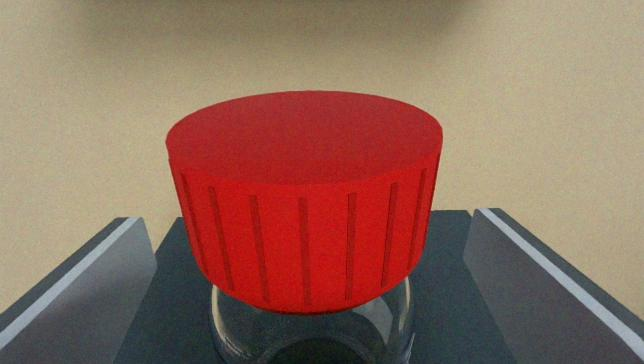

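Scene clock: 92.20 s.
Joint torques (N m): left_arm=[-12.34 13.26 7.37 -8.85 -0.08 -2.05 0.57] | right_arm=[-5.99 -10.68 -5.79 -7 0.64 -1.63 -0.05]
External joint torques (N m): left_arm=[-0.37 1.78 0.86 -1 -0.02 -0.04 0.56] | right_arm=[0.57 -1.4 1.12 0.37 -0.17 -0.16 -0.04]
Wrist force (N): left_arm=[1.8 -4.1 1.1] | right_arm=[2.8 3.9 1.0]
Wrist torque (N m): left_arm=[0.06 0.21 -0.10] | right_arm=[-0.16 0.07 -0.07]
Wrist force, peak (N): left_arm=[1.4 -5.1 1.1] | right_arm=[3.5 5.0 0.9]
move: done
base_odometry: x=+3.379 y=+0.483 heading=+0.187
lidar_m: 0.45 0.47 0.65 1.32 2.12 3.08 5.39 3.02 2.43 1.68 0.65 0.46
base_status: not commanded
joint_positions: torso_squat_rad=+0.350 torso_shift_rad=+0.000 torso_pitch_rad=+0.000 torso_yaw_rad=+0.000 left_shoulder_pitch_rad=-0.080 left_shoulder_roll_rad=+0.611 left_shoulder_yaw_rad=+0.295 left_elbow_rad=-2.042 left_forearm_roll_rad=+0.556 left_wrist_pitch_rad=+0.628 left_hand_roll_rad=-1.450 left_gripper_m=+0.100 right_shoulder_pitch_rad=+0.248 right_shoulder_roll_rad=-0.714 right_shoulder_yaw_rad=-0.085 right_elbow_rad=-2.389 right_forearm_roll_rad=+0.007 right_wrist_pitch_rad=+0.588 right_hand_roll_rad=+0.841 right_gripper_m=+0.100 head_pan_rad=+0.300 head_tilt_rad=+0.300
joint_status: all done
wheel_motors_off: 0
motor_effort: left_wheel=-1(2) right_wheel=+1(2)
chest: x=-0.2280 y=-0.0002 z=+1.2475 quat_wxyz=(+1.000, +0.000, +0.000, +0.000) (m; base frame)
left_hand: x=+0.2759 y=+0.3849 z=+1.2401 quat_wxyz=(+0.500, +0.500, -0.500, -0.500) (m; base frame)
left_hand_status: reached (checked arc, planned for 0.8 s): 1 mm and 0.1 deg off.
right_hand: x=+0.1998 y=-0.3252 z=+1.2065 quat_wxyz=(+0.501, -0.499, -0.500, +0.500) (m; base frame)
pictures: none
No camera images: "cameras" was empty.

Scene clock: 93.33 s.
Joint torques (N m): left_arm=[-7.64 10.4 7.2 -8.17 -0.15 -2.15 0.1] | right_arm=[-6.39 -10.37 -5.95 -6.76 0.81 -1.39 0.06]
External joint torques (N m): left_arm=[-0.66 -0.01 0.56 -0.66 -0.1 -0.13 0.09] | right_arm=[0.17 -1.08 0.96 0.6 -0.01 0.09 0.07]
Wrist force (N): left_arm=[2.1 -4.4 1.2] | right_arm=[2.6 5.3 0.3]
Wrist torque (N m): left_arm=[0.12 0.25 0.04] | right_arm=[-0.38 0.03 -0.09]
Wrist force, peak (N): left_arm=[1.3 -5.5 1.6] | right_arm=[2.1 5.7 0.0]
move: done
base_odometry: x=+3.379 y=+0.483 heading=+0.187
lidar_m: 0.44 0.47 0.66 1.32 2.12 3.08 5.39 3.02 2.42 1.68 0.64 0.46
base_status: not commanded
joint_positions: torso_squat_rad=+0.350 torso_shift_rad=+0.000 torso_pitch_rad=+0.000 torso_yaw_rad=+0.000 left_shoulder_pitch_rad=+0.227 left_shoulder_roll_rad=+0.598 left_shoulder_yaw_rad=+0.395 left_elbow_rad=-2.275 left_forearm_roll_rad=+0.645 left_wrist_pitch_rad=+0.569 left_hand_roll_rad=-1.455 left_gripper_m=+0.100 right_shoulder_pitch_rad=+0.248 right_shoulder_roll_rad=-0.714 right_shoulder_yaw_rad=-0.085 right_elbow_rad=-2.389 right_forearm_roll_rad=+0.007 right_wrist_pitch_rad=+0.588 right_hand_roll_rad=+0.841 right_gripper_m=+0.100 head_pan_rad=+0.300 head_tilt_rad=+0.300
joint_status: all done
wheel_motors_off: 0
motor_effort: left_wheel=-2(2) right_wheel=+2(3)
chest: x=-0.2280 y=-0.0002 z=+1.2475 quat_wxyz=(+1.000, +0.000, +0.000, +0.000) (m; base frame)
left_hand: x=+0.2001 y=+0.3899 z=+1.2250 quat_wxyz=(+0.500, +0.500, -0.500, -0.500) (m; base frame)
left_hand_status: reached (checked arc, planned for 0.8 s): 0 mm and 0.0 deg off.
right_hand: x=+0.1998 y=-0.3252 z=+1.2065 quat_wxyz=(+0.501, -0.499, -0.500, +0.500) (m; base frame)
pictures: left_wrist_camera
camera_calibration:
left_wrist_camera: T_world_to_cam=[[-0.0359419, -0.99934, -0.00533665, 0.402384], [-0.467, 0.0215167, -0.883995, 1.19527], [0.883526, -0.0292803, -0.467465, 0.4815], [0, 0, 0, 1]] pos_world=[0.147235, 0.390499, 1.28384]

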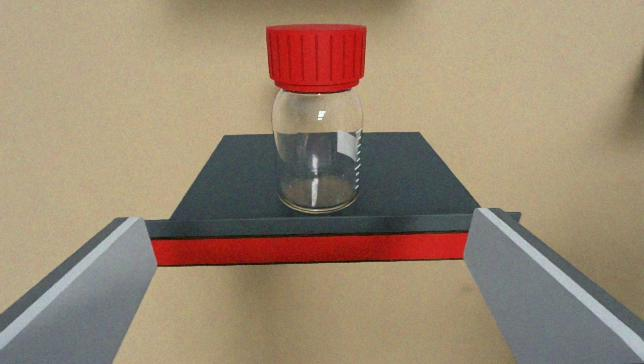

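>>> {"api": "move", "payload": {
  "target": {"side":"right","x":0.2,"y":-0.39,"z":1.33,"quat_wxyz":[0.5,-0.5,-0.5,0.5]},
  "min_time_s": 1.0,
  "cameras": []
}}

>>> {"api": "move", "payload": {
  "target": {"side":"right","x":0.21,"y":-0.435,"z":1.467,"quat_wxyz":[0.5,-0.5,-0.5,0.5]},
  "min_time_s": 1.2,
  "cameras": ["right_wrist_camera"]
}}

>>> {"api": "move", "payload": {
  "joints": {"head_pan_rad":-0.35},
  "cameras": ["head_camera","right_wrist_camera"]
}}

Scene clock: 95.23 s.
Joint torques (N m): left_arm=[-7.65 10.26 7.28 -8.18 -0.29 -2.16 0.08] | right_arm=[-5.29 -14.85 -8.93 -1.78 1.05 -1.18 -0.1]
External joint torques (N m): left_arm=[-0.66 -0.15 0.64 -0.68 -0.25 -0.15 0.07] | right_arm=[1.59 -1.21 0.6 0.47 0.09 0.14 -0.1]
Wrist force (N): left_arm=[2.1 -4.5 1.2] | right_arm=[3.2 4.0 0.7]
Wrist torque (N m): left_arm=[0.13 0.27 0.02] | right_arm=[-0.14 0.09 -0.10]
Wrist force, peak (N): left_arm=[2.1 -4.6 1.2] | right_arm=[3.1 5.4 1.0]
move: done
base_odometry: x=+3.379 y=+0.483 heading=+0.187
lidar_m: 0.45 0.47 0.66 1.32 2.10 3.07 5.39 3.01 2.42 1.68 0.64 0.46
base_status: not commanded
joint_positions: torso_squat_rad=+0.350 torso_shift_rad=+0.000 torso_pitch_rad=+0.000 torso_yaw_rad=+0.000 left_shoulder_pitch_rad=+0.227 left_shoulder_roll_rad=+0.598 left_shoulder_yaw_rad=+0.395 left_elbow_rad=-2.275 left_forearm_roll_rad=+0.645 left_wrist_pitch_rad=+0.569 left_hand_roll_rad=-1.455 left_gripper_m=+0.100 right_shoulder_pitch_rad=+0.275 right_shoulder_roll_rad=-1.158 right_shoulder_yaw_rad=-0.495 right_elbow_rad=-2.362 right_forearm_roll_rad=-0.484 right_wrist_pitch_rad=+0.654 right_hand_roll_rad=+0.733 right_gripper_m=+0.100 head_pan_rad=+0.300 head_tilt_rad=+0.300
joint_status: all done
wheel_motors_off: 0
motor_effort: left_wheel=-2(2) right_wheel=+1(2)
chest: x=-0.2280 y=-0.0002 z=+1.2475 quat_wxyz=(+1.000, +0.000, +0.000, +0.000) (m; base frame)
left_hand: x=+0.2001 y=+0.3899 z=+1.2250 quat_wxyz=(+0.500, +0.500, -0.500, -0.500) (m; base frame)
right_hand: x=+0.2000 y=-0.3898 z=+1.3302 quat_wxyz=(+0.500, -0.500, -0.500, +0.499) (m; base frame)
right_hand_status: reached (checked arc, planned for 1.0 s): 0 mm and 0.1 deg off.
pictures: none
No camera images: "cameras" was empty.

Scene clock: 96.77 s.
Joint torques (N m): left_arm=[-7.84 10.25 7.09 -8.12 -0.18 -2.07 0.1] | right_arm=[-5.85 -16.91 -9.69 1.21 0.85 -1.3 0.01]
External joint torques (N m): left_arm=[-0.86 -0.16 0.44 -0.62 -0.13 -0.05 0.08] | right_arm=[1.88 -1.31 0.45 0.03 0.03 0.29 0.02]
Wrist force (N): left_arm=[1.9 -4.3 1.2] | right_arm=[2.9 4.8 0.5]
Wrist torque (N m): left_arm=[0.09 0.24 0.02] | right_arm=[-0.27 0.04 -0.29]
Wrist force, peak (N): left_arm=[2.1 -4.5 1.5] | right_arm=[3.6 5.1 0.4]
move: done
base_odometry: x=+3.379 y=+0.483 heading=+0.187
lidar_m: 0.45 0.47 0.65 1.32 2.11 3.08 5.39 3.02 2.42 1.68 0.65 0.46
base_status: not commanded
joint_positions: torso_squat_rad=+0.350 torso_shift_rad=+0.000 torso_pitch_rad=+0.000 torso_yaw_rad=+0.000 left_shoulder_pitch_rad=+0.227 left_shoulder_roll_rad=+0.598 left_shoulder_yaw_rad=+0.395 left_elbow_rad=-2.275 left_forearm_roll_rad=+0.645 left_wrist_pitch_rad=+0.569 left_hand_roll_rad=-1.455 left_gripper_m=+0.100 right_shoulder_pitch_rad=+0.283 right_shoulder_roll_rad=-1.518 right_shoulder_yaw_rad=-0.833 right_elbow_rad=-2.055 right_forearm_roll_rad=-1.062 right_wrist_pitch_rad=+0.658 right_hand_roll_rad=+0.927 right_gripper_m=+0.100 head_pan_rad=+0.300 head_tilt_rad=+0.300
joint_status: all done
wheel_motors_off: 0
motor_effort: left_wheel=-1(2) right_wheel=+1(2)
chest: x=-0.2280 y=-0.0002 z=+1.2475 quat_wxyz=(+1.000, +0.000, +0.000, +0.000) (m; base frame)
left_hand: x=+0.2001 y=+0.3899 z=+1.2250 quat_wxyz=(+0.500, +0.500, -0.500, -0.500) (m; base frame)
right_hand: x=+0.2098 y=-0.4348 z=+1.4674 quat_wxyz=(+0.500, -0.502, -0.500, +0.498) (m; base frame)
right_hand_status: reached (checked arc, planned for 1.2 s): 1 mm and 0.4 deg off.
pictures: right_wrist_camera
camera_calibration:
right_wrist_camera: T_world_to_cam=[[-0.0210988, -0.99853, 0.049935, -0.50783], [-0.492603, -0.0330801, -0.869625, 1.39209], [0.869999, -0.0429461, -0.49118, 0.591642], [0, 0, 0, 1]] pos_world=[0.160307, -0.435624, 1.52656]

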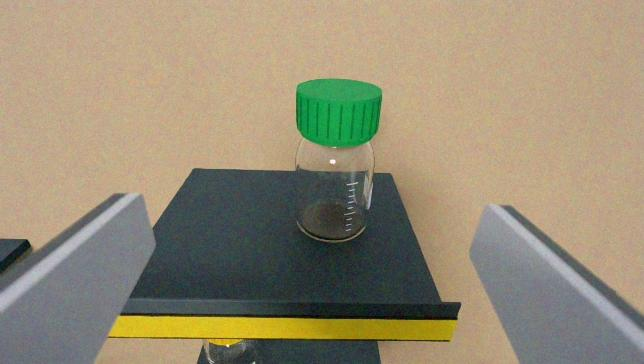

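Scene clock: 97.87 s.
Joint torques (N m): left_arm=[-7.39 10.24 7.25 -8.14 -0.11 -2.09 0.02] | right_arm=[-6 -17.59 -9.82 1.07 0.62 -1.3 0.21]
External joint torques (N m): left_arm=[-0.41 -0.17 0.61 -0.64 -0.07 -0.08 0] | right_arm=[1.73 -1.99 0.31 -0.11 -0.2 0.29 0.22]
Wrist force (N): left_arm=[1.8 -4.2 1.3] | right_arm=[3.0 4.3 0.4]
Wrist torque (N m): left_arm=[0.08 0.22 0.04] | right_arm=[-0.20 0.08 -0.29]
Wrist force, peak (N): left_arm=[2.1 -4.6 1.5] | right_arm=[3.6 5.2 0.0]
move: done
base_odometry: x=+3.379 y=+0.483 heading=+0.187
lidar_m: 0.45 0.47 0.65 1.32 2.12 3.08 5.39 3.01 2.42 1.68 0.64 0.47
base_status: not commanded
joint_positions: torso_squat_rad=+0.350 torso_shift_rad=+0.000 torso_pitch_rad=+0.000 torso_yaw_rad=+0.000 left_shoulder_pitch_rad=+0.227 left_shoulder_roll_rad=+0.598 left_shoulder_yaw_rad=+0.395 left_elbow_rad=-2.275 left_forearm_roll_rad=+0.645 left_wrist_pitch_rad=+0.569 left_hand_roll_rad=-1.455 left_gripper_m=+0.100 right_shoulder_pitch_rad=+0.283 right_shoulder_roll_rad=-1.518 right_shoulder_yaw_rad=-0.833 right_elbow_rad=-2.055 right_forearm_roll_rad=-1.062 right_wrist_pitch_rad=+0.658 right_hand_roll_rad=+0.927 right_gripper_m=+0.100 head_pan_rad=-0.350 head_tilt_rad=+0.300
joint_status: all done
wheel_motors_off: 0
motor_effort: left_wheel=-2(2) right_wheel=+1(3)
chest: x=-0.2280 y=-0.0002 z=+1.2475 quat_wxyz=(+1.000, +0.000, +0.000, +0.000) (m; base frame)
left_hand: x=+0.2001 y=+0.3899 z=+1.2250 quat_wxyz=(+0.500, +0.500, -0.500, -0.500) (m; base frame)
right_hand: x=+0.2098 y=-0.4348 z=+1.4674 quat_wxyz=(+0.500, -0.502, -0.500, +0.498) (m; base frame)
pictures: head_camera, right_wrist_camera
camera_calibration:
head_camera: T_world_to_cam=[[-0.370004, -0.92876, 0.0223922, -0.104226], [-0.249655, 0.0761846, -0.965333, 1.40449], [0.894857, -0.362767, -0.260058, 0.503709], [0, 0, 0, 1]] pos_world=[-0.138675, -0.0210721, 1.48912]
right_wrist_camera: T_world_to_cam=[[-0.0210988, -0.99853, 0.049935, -0.50783], [-0.492603, -0.0330801, -0.869625, 1.39209], [0.869999, -0.0429461, -0.49118, 0.591642], [0, 0, 0, 1]] pos_world=[0.160307, -0.435624, 1.52656]

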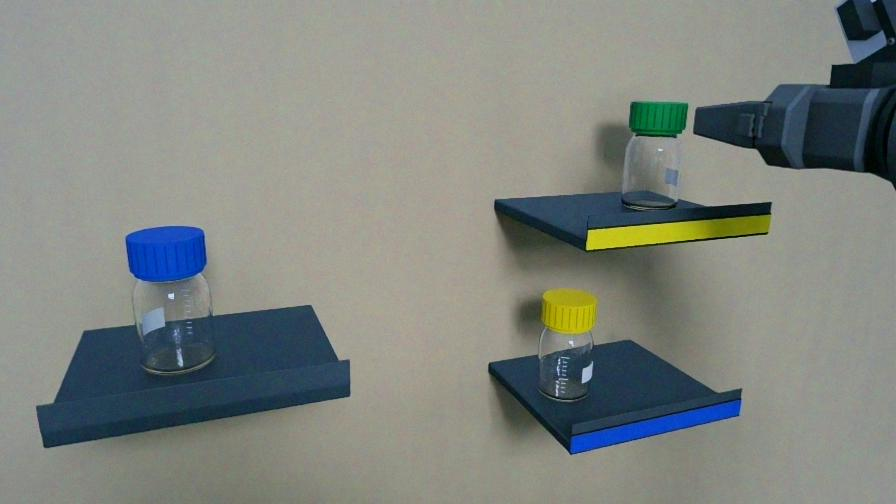

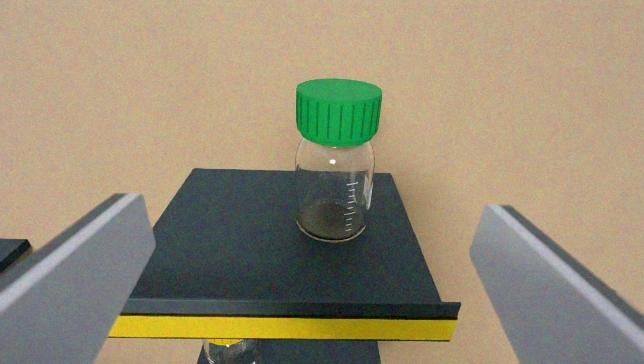

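>>> {"api": "move", "payload": {
  "target": {"side":"right","x":0.265,"y":-0.455,"z":1.47,"quat_wxyz":[0.5,-0.5,-0.5,0.5]},
  "min_time_s": 0.8,
  "cameras": []
}}

>>> {"api": "move", "payload": {
  "target": {"side":"right","x":0.32,"y":-0.456,"z":1.467,"quat_wxyz":[0.5,-0.5,-0.5,0.5]},
  "min_time_s": 0.8,
  "cameras": ["right_wrist_camera"]
}}

Scene clock: 99.77 s.
Joint torques (N m): left_arm=[-7.46 10.4 7.06 -8.12 -0.19 -2.08 0.05] | right_arm=[-10.98 -18.25 -9.51 2.01 0.5 -1.33 -0.17]
External joint torques (N m): left_arm=[-0.48 -0.01 0.42 -0.62 -0.14 -0.06 0.03] | right_arm=[-0.8 -2.14 1.85 -0.25 -0.09 0.13 -0.17]
Wrist force (N): left_arm=[1.8 -4.5 1.1] | right_arm=[3.6 4.7 0.4]
Wrist torque (N m): left_arm=[0.13 0.23 0.03] | right_arm=[-0.28 0.14 -0.11]
Wrist force, peak (N): left_arm=[1.9 -4.7 1.3] | right_arm=[3.6 5.5 -0.4]
move: done
base_odometry: x=+3.379 y=+0.483 heading=+0.187
lidar_m: 0.45 0.47 0.65 1.33 2.12 3.08 5.39 3.02 2.42 1.69 0.64 0.46
base_status: not commanded
joint_positions: torso_squat_rad=+0.350 torso_shift_rad=+0.000 torso_pitch_rad=+0.000 torso_yaw_rad=+0.000 left_shoulder_pitch_rad=+0.227 left_shoulder_roll_rad=+0.598 left_shoulder_yaw_rad=+0.395 left_elbow_rad=-2.275 left_forearm_roll_rad=+0.645 left_wrist_pitch_rad=+0.569 left_hand_roll_rad=-1.455 left_gripper_m=+0.100 right_shoulder_pitch_rad=+0.241 right_shoulder_roll_rad=-1.765 right_shoulder_yaw_rad=-0.570 right_elbow_rad=-1.798 right_forearm_roll_rad=-1.074 right_wrist_pitch_rad=+0.380 right_hand_roll_rad=+0.832 right_gripper_m=+0.100 head_pan_rad=-0.350 head_tilt_rad=+0.300
joint_status: all done
wheel_motors_off: 0
motor_effort: left_wheel=-2(2) right_wheel=+2(3)
chest: x=-0.2280 y=-0.0002 z=+1.2475 quat_wxyz=(+1.000, +0.000, +0.000, +0.000) (m; base frame)
left_hand: x=+0.2001 y=+0.3899 z=+1.2251 quat_wxyz=(+0.500, +0.500, -0.500, -0.500) (m; base frame)
right_hand: x=+0.2649 y=-0.4550 z=+1.4700 quat_wxyz=(+0.500, -0.500, -0.500, +0.500) (m; base frame)
right_hand_status: reached (checked arc, planned for 0.8 s): 0 mm and 0.0 deg off.
pictures: none
No camera images: "cameras" was empty.

Scene clock: 101.27 s.
Joint torques (N m): left_arm=[-7.3 10.53 7.41 -8.14 -0.07 -2.18 0.07] | right_arm=[-11.88 -8.51 -9.96 4.37 -0.01 -0.42 0.09]
External joint torques (N m): left_arm=[-0.32 0.12 0.77 -0.64 -0.03 -0.16 0.06] | right_arm=[1.43 -0.31 0.95 -0.17 -0.26 0.25 0.1]
Wrist force (N): left_arm=[2.2 -4.3 1.4] | right_arm=[2.8 4.6 0.8]
Wrist torque (N m): left_arm=[0.11 0.26 0.03] | right_arm=[-0.22 0.04 -0.11]
Wrist force, peak (N): left_arm=[2.2 -4.6 1.1] | right_arm=[3.7 5.6 0.7]
move: done
base_odometry: x=+3.379 y=+0.483 heading=+0.187
lidar_m: 0.44 0.47 0.66 1.32 2.12 3.08 5.39 3.02 2.42 1.68 0.64 0.48
base_status: not commanded
joint_positions: torso_squat_rad=+0.350 torso_shift_rad=+0.000 torso_pitch_rad=+0.000 torso_yaw_rad=+0.000 left_shoulder_pitch_rad=+0.227 left_shoulder_roll_rad=+0.598 left_shoulder_yaw_rad=+0.395 left_elbow_rad=-2.275 left_forearm_roll_rad=+0.645 left_wrist_pitch_rad=+0.569 left_hand_roll_rad=-1.455 left_gripper_m=+0.100 right_shoulder_pitch_rad=+0.788 right_shoulder_roll_rad=-2.072 right_shoulder_yaw_rad=-0.865 right_elbow_rad=-1.565 right_forearm_roll_rad=-0.796 right_wrist_pitch_rad=+0.129 right_hand_roll_rad=+0.344 right_gripper_m=+0.100 head_pan_rad=-0.350 head_tilt_rad=+0.300
joint_status: all done
wheel_motors_off: 0
motor_effort: left_wheel=-1(2) right_wheel=+2(3)
chest: x=-0.2280 y=-0.0002 z=+1.2475 quat_wxyz=(+1.000, +0.000, +0.000, +0.000) (m; base frame)
left_hand: x=+0.2001 y=+0.3899 z=+1.2250 quat_wxyz=(+0.500, +0.500, -0.500, -0.500) (m; base frame)
right_hand: x=+0.3199 y=-0.4561 z=+1.4675 quat_wxyz=(+0.501, -0.495, -0.498, +0.505) (m; base frame)
right_hand_status: reached (checked arc, planned for 0.9 s): 1 mm and 0.8 deg off.
pictures: right_wrist_camera
camera_calibration:
right_wrist_camera: T_world_to_cam=[[-0.0094994, -0.998588, 0.0522572, -0.533904], [-0.507228, -0.0402252, -0.860872, 1.43427], [0.861759, -0.0346841, -0.50613, 0.523382], [0, 0, 0, 1]] pos_world=[0.271404, -0.457303, 1.52753]

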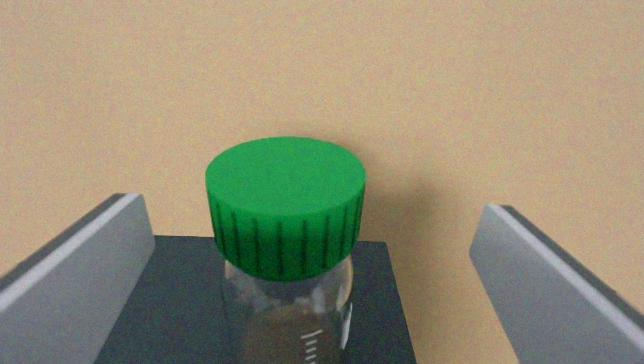

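>>> {"api": "move", "payload": {
  "target": {"side":"right","x":0.345,"y":-0.447,"z":1.466,"quat_wxyz":[0.5,-0.5,-0.5,0.5]},
  "min_time_s": 0.8,
  "cameras": ["right_wrist_camera"]
}}

Scene clock: 105.03 s.
Joint torques (N m): left_arm=[-7.41 10.29 7.22 -8.22 -0.1 -2.11 0.06] | right_arm=[-13.21 -5.45 -10.51 5.09 0.15 -0.53 0.05]
External joint torques (N m): left_arm=[-0.43 -0.12 0.58 -0.71 -0.06 -0.09 0.04] | right_arm=[1.7 -0.9 0.11 0.27 -0.07 -0.14 0.06]
Wrist force (N): left_arm=[2.0 -4.6 1.0] | right_arm=[2.8 4.1 0.5]
Wrist torque (N m): left_arm=[0.14 0.24 0.02] | right_arm=[-0.23 0.08 -0.12]
Wrist force, peak (N): left_arm=[2.0 -4.7 1.4] | right_arm=[3.0 5.0 1.2]
move: done
base_odometry: x=+3.379 y=+0.483 heading=+0.187
lidar_m: 0.45 0.47 0.65 1.32 2.12 3.08 5.39 3.01 2.43 1.69 0.64 0.47
base_status: not commanded
joint_positions: torso_squat_rad=+0.350 torso_shift_rad=+0.000 torso_pitch_rad=+0.000 torso_yaw_rad=+0.000 left_shoulder_pitch_rad=+0.227 left_shoulder_roll_rad=+0.598 left_shoulder_yaw_rad=+0.395 left_elbow_rad=-2.275 left_forearm_roll_rad=+0.645 left_wrist_pitch_rad=+0.569 left_hand_roll_rad=-1.455 left_gripper_m=+0.100 right_shoulder_pitch_rad=+0.965 right_shoulder_roll_rad=-2.162 right_shoulder_yaw_rad=-1.018 right_elbow_rad=-1.478 right_forearm_roll_rad=-0.677 right_wrist_pitch_rad=+0.123 right_hand_roll_rad=+0.198 right_gripper_m=+0.100 head_pan_rad=-0.350 head_tilt_rad=+0.300
joint_status: all done
wheel_motors_off: 0
motor_effort: left_wheel=-2(2) right_wheel=+2(2)
chest: x=-0.2280 y=-0.0002 z=+1.2475 quat_wxyz=(+1.000, +0.000, +0.000, +0.000) (m; base frame)
left_hand: x=+0.2001 y=+0.3899 z=+1.2250 quat_wxyz=(+0.500, +0.500, -0.500, -0.500) (m; base frame)
right_hand: x=+0.3447 y=-0.4475 z=+1.4666 quat_wxyz=(+0.502, -0.495, -0.497, +0.505) (m; base frame)
right_hand_status: reached (checked arc, planned for 0.8 s): 1 mm and 0.9 deg off.
pictures: right_wrist_camera
camera_calibration:
right_wrist_camera: T_world_to_cam=[[-0.0120172, -0.998566, 0.0521726, -0.524058], [-0.508731, -0.0388132, -0.86005, 1.44638], [0.860842, -0.0368772, -0.507535, 0.503259], [0, 0, 0, 1]] pos_world=[0.296295, -0.448609, 1.52672]

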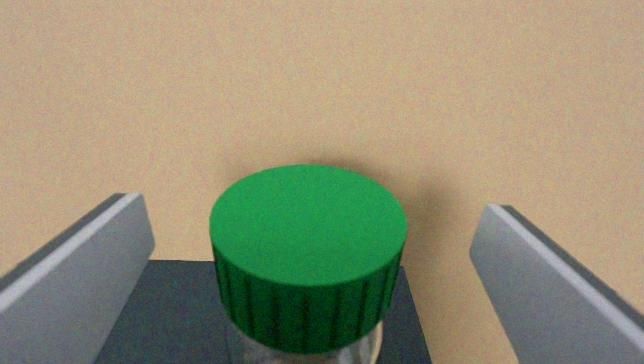

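>>> {"api": "move", "payload": {
  "joints": {"right_shoulder_pitch_rad":0.788,"right_shoulder_roll_rad":-2.072,"right_shoulder_yaw_rad":-0.865,"right_elbow_rad":-1.565,"right_forearm_roll_rad":-0.796,"right_wrist_pitch_rad":0.129,"right_hand_roll_rad":0.344},
  "min_time_s": 0.6,
  "cameras": []
}}

>>> {"api": "move", "payload": {
  "joints": {"right_shoulder_pitch_rad":0.241,"right_shoulder_roll_rad":-1.765,"right_shoulder_yaw_rad":-0.57,"right_elbow_rad":-1.798,"right_forearm_roll_rad":-1.074,"right_wrist_pitch_rad":0.38,"right_hand_roll_rad":0.832},
  "min_time_s": 0.8,
  "cameras": []
}}

>>> {"api": "move", "payload": {
  "joints": {"right_shoulder_pitch_rad":-0.291,"right_shoulder_roll_rad":-1.076,"right_shoulder_yaw_rad":-0.591,"right_elbow_rad":-2.241,"right_forearm_roll_rad":-0.858,"right_wrist_pitch_rad":1.154,"right_hand_roll_rad":1.126},
  "min_time_s": 1.2,
  "cameras": ["right_wrist_camera"]
}}

Scene clock: 107.97 s.
Joint torques (N m): left_arm=[-7.2 10.59 7.04 -8.1 -0.12 -2.05 0] | right_arm=[-14.67 -9.15 -8.93 3.91 0.23 -0.49 0]
External joint torques (N m): left_arm=[-0.22 0.18 0.4 -0.59 -0.08 -0.03 -0.02] | right_arm=[-1.36 -0.96 1.98 -0.63 -0.02 0.18 0]
Wrist force (N): left_arm=[1.7 -4.5 1.2] | right_arm=[2.9 4.3 0.2]
Wrist torque (N m): left_arm=[0.13 0.21 0.03] | right_arm=[-0.23 0.05 -0.32]
Wrist force, peak (N): left_arm=[2.0 -4.6 1.3] | right_arm=[3.7 5.1 0.8]
move: done
base_odometry: x=+3.379 y=+0.483 heading=+0.187
lidar_m: 0.45 0.47 0.65 1.32 2.11 3.08 5.38 3.02 2.42 1.69 0.64 0.47
base_status: not commanded
joint_positions: torso_squat_rad=+0.350 torso_shift_rad=+0.000 torso_pitch_rad=+0.000 torso_yaw_rad=+0.000 left_shoulder_pitch_rad=+0.227 left_shoulder_roll_rad=+0.598 left_shoulder_yaw_rad=+0.395 left_elbow_rad=-2.275 left_forearm_roll_rad=+0.645 left_wrist_pitch_rad=+0.569 left_hand_roll_rad=-1.455 left_gripper_m=+0.100 right_shoulder_pitch_rad=+0.788 right_shoulder_roll_rad=-2.072 right_shoulder_yaw_rad=-0.865 right_elbow_rad=-1.565 right_forearm_roll_rad=-0.796 right_wrist_pitch_rad=+0.129 right_hand_roll_rad=+0.344 right_gripper_m=+0.100 head_pan_rad=-0.350 head_tilt_rad=+0.300
joint_status: all done
wheel_motors_off: 0
motor_effort: left_wheel=-1(2) right_wheel=+2(3)
chest: x=-0.2280 y=-0.0002 z=+1.2475 quat_wxyz=(+1.000, +0.000, +0.000, +0.000) (m; base frame)
left_hand: x=+0.2001 y=+0.3899 z=+1.2251 quat_wxyz=(+0.500, +0.500, -0.500, -0.500) (m; base frame)
right_hand: x=+0.3199 y=-0.4562 z=+1.4671 quat_wxyz=(+0.502, -0.495, -0.498, +0.505) (m; base frame)
pictures: none
No camera images: "cameras" was empty.

Scene clock: 109.27 s.
Joint torques (N m): left_arm=[-6.99 10.57 7.08 -8.01 -0.19 -2.17 0.08] | right_arm=[-11.23 -18.89 -10.08 1.87 0.69 -1.7 -0.07]
External joint torques (N m): left_arm=[-0.01 0.15 0.44 -0.5 -0.14 -0.16 0.07] | right_arm=[-1.04 -2.78 1.28 -0.38 0.1 -0.24 -0.06]
Wrist force (N): left_arm=[1.9 -4.4 0.9] | right_arm=[3.3 4.8 0.3]
Wrist torque (N m): left_arm=[0.11 0.23 0.02] | right_arm=[-0.24 0.11 -0.24]
Wrist force, peak (N): left_arm=[1.8 -4.7 1.2] | right_arm=[4.3 5.5 0.7]
move: done
base_odometry: x=+3.379 y=+0.483 heading=+0.187
lidar_m: 0.45 0.47 0.65 1.32 2.11 3.08 5.39 3.02 2.42 1.68 0.64 0.47
base_status: not commanded
joint_positions: torso_squat_rad=+0.350 torso_shift_rad=+0.000 torso_pitch_rad=+0.000 torso_yaw_rad=+0.000 left_shoulder_pitch_rad=+0.227 left_shoulder_roll_rad=+0.598 left_shoulder_yaw_rad=+0.395 left_elbow_rad=-2.275 left_forearm_roll_rad=+0.645 left_wrist_pitch_rad=+0.569 left_hand_roll_rad=-1.455 left_gripper_m=+0.100 right_shoulder_pitch_rad=+0.241 right_shoulder_roll_rad=-1.765 right_shoulder_yaw_rad=-0.570 right_elbow_rad=-1.798 right_forearm_roll_rad=-1.074 right_wrist_pitch_rad=+0.380 right_hand_roll_rad=+0.832 right_gripper_m=+0.100 head_pan_rad=-0.350 head_tilt_rad=+0.300
joint_status: all done
wheel_motors_off: 0
motor_effort: left_wheel=-2(2) right_wheel=+1(3)
chest: x=-0.2280 y=-0.0002 z=+1.2475 quat_wxyz=(+1.000, +0.000, +0.000, +0.000) (m; base frame)
left_hand: x=+0.2001 y=+0.3899 z=+1.2251 quat_wxyz=(+0.500, +0.500, -0.500, -0.500) (m; base frame)
right_hand: x=+0.2650 y=-0.4553 z=+1.4697 quat_wxyz=(+0.500, -0.500, -0.500, +0.500) (m; base frame)
pictures: none
No camera images: "cameras" was empty.

Scene clock: 110.77 s.
Joint torques (N m): left_arm=[-7.08 10.47 7.05 -7.92 -0.15 -2.08 0.13] | right_arm=[-10.97 -16.42 -7.1 -1.17 0.68 -1.86 -0.09]
External joint torques (N m): left_arm=[-0.1 0.06 0.41 -0.42 -0.11 -0.07 0.12] | right_arm=[-0.51 -1.33 -0.44 0.2 -0.16 -0.08 -0.08]
Wrist force (N): left_arm=[1.8 -4.2 1.0] | right_arm=[3.1 4.6 0.8]
Wrist torque (N m): left_arm=[0.09 0.23 0.03] | right_arm=[-0.26 0.06 -0.27]
Wrist force, peak (N): left_arm=[1.9 -4.7 1.1] | right_arm=[3.9 4.8 1.0]
move: done
base_odometry: x=+3.379 y=+0.483 heading=+0.187
lidar_m: 0.44 0.47 0.65 1.33 2.11 3.08 5.39 3.02 2.42 1.68 0.64 0.47
base_status: not commanded
joint_positions: torso_squat_rad=+0.350 torso_shift_rad=+0.000 torso_pitch_rad=+0.000 torso_yaw_rad=+0.000 left_shoulder_pitch_rad=+0.227 left_shoulder_roll_rad=+0.598 left_shoulder_yaw_rad=+0.395 left_elbow_rad=-2.275 left_forearm_roll_rad=+0.645 left_wrist_pitch_rad=+0.569 left_hand_roll_rad=-1.455 left_gripper_m=+0.100 right_shoulder_pitch_rad=-0.291 right_shoulder_roll_rad=-1.076 right_shoulder_yaw_rad=-0.591 right_elbow_rad=-2.241 right_forearm_roll_rad=-0.858 right_wrist_pitch_rad=+1.154 right_hand_roll_rad=+1.126 right_gripper_m=+0.100 head_pan_rad=-0.350 head_tilt_rad=+0.300
joint_status: all done
wheel_motors_off: 0
motor_effort: left_wheel=-2(2) right_wheel=+1(3)
chest: x=-0.2280 y=-0.0002 z=+1.2475 quat_wxyz=(+1.000, +0.000, +0.000, +0.000) (m; base frame)
left_hand: x=+0.2001 y=+0.3899 z=+1.2251 quat_wxyz=(+0.500, +0.500, -0.500, -0.500) (m; base frame)
right_hand: x=+0.2058 y=-0.3910 z=+1.4394 quat_wxyz=(+0.501, -0.500, -0.499, +0.500) (m; base frame)
pictures: right_wrist_camera
camera_calibration:
right_wrist_camera: T_world_to_cam=[[-0.0191375, -0.998529, 0.0507397, -0.464299], [-0.498028, -0.0344844, -0.866475, 1.3632], [0.86695, -0.0418519, -0.496635, 0.592217], [0, 0, 0, 1]] pos_world=[0.156601, -0.391822, 1.49885]

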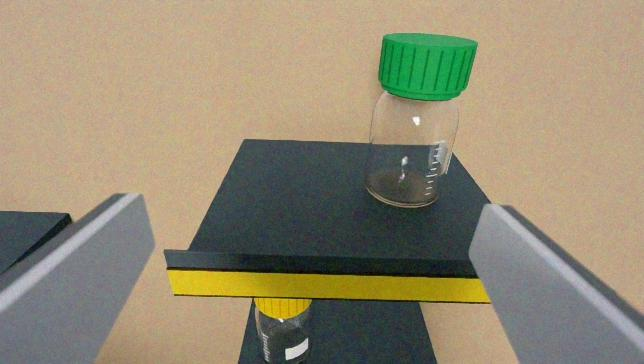

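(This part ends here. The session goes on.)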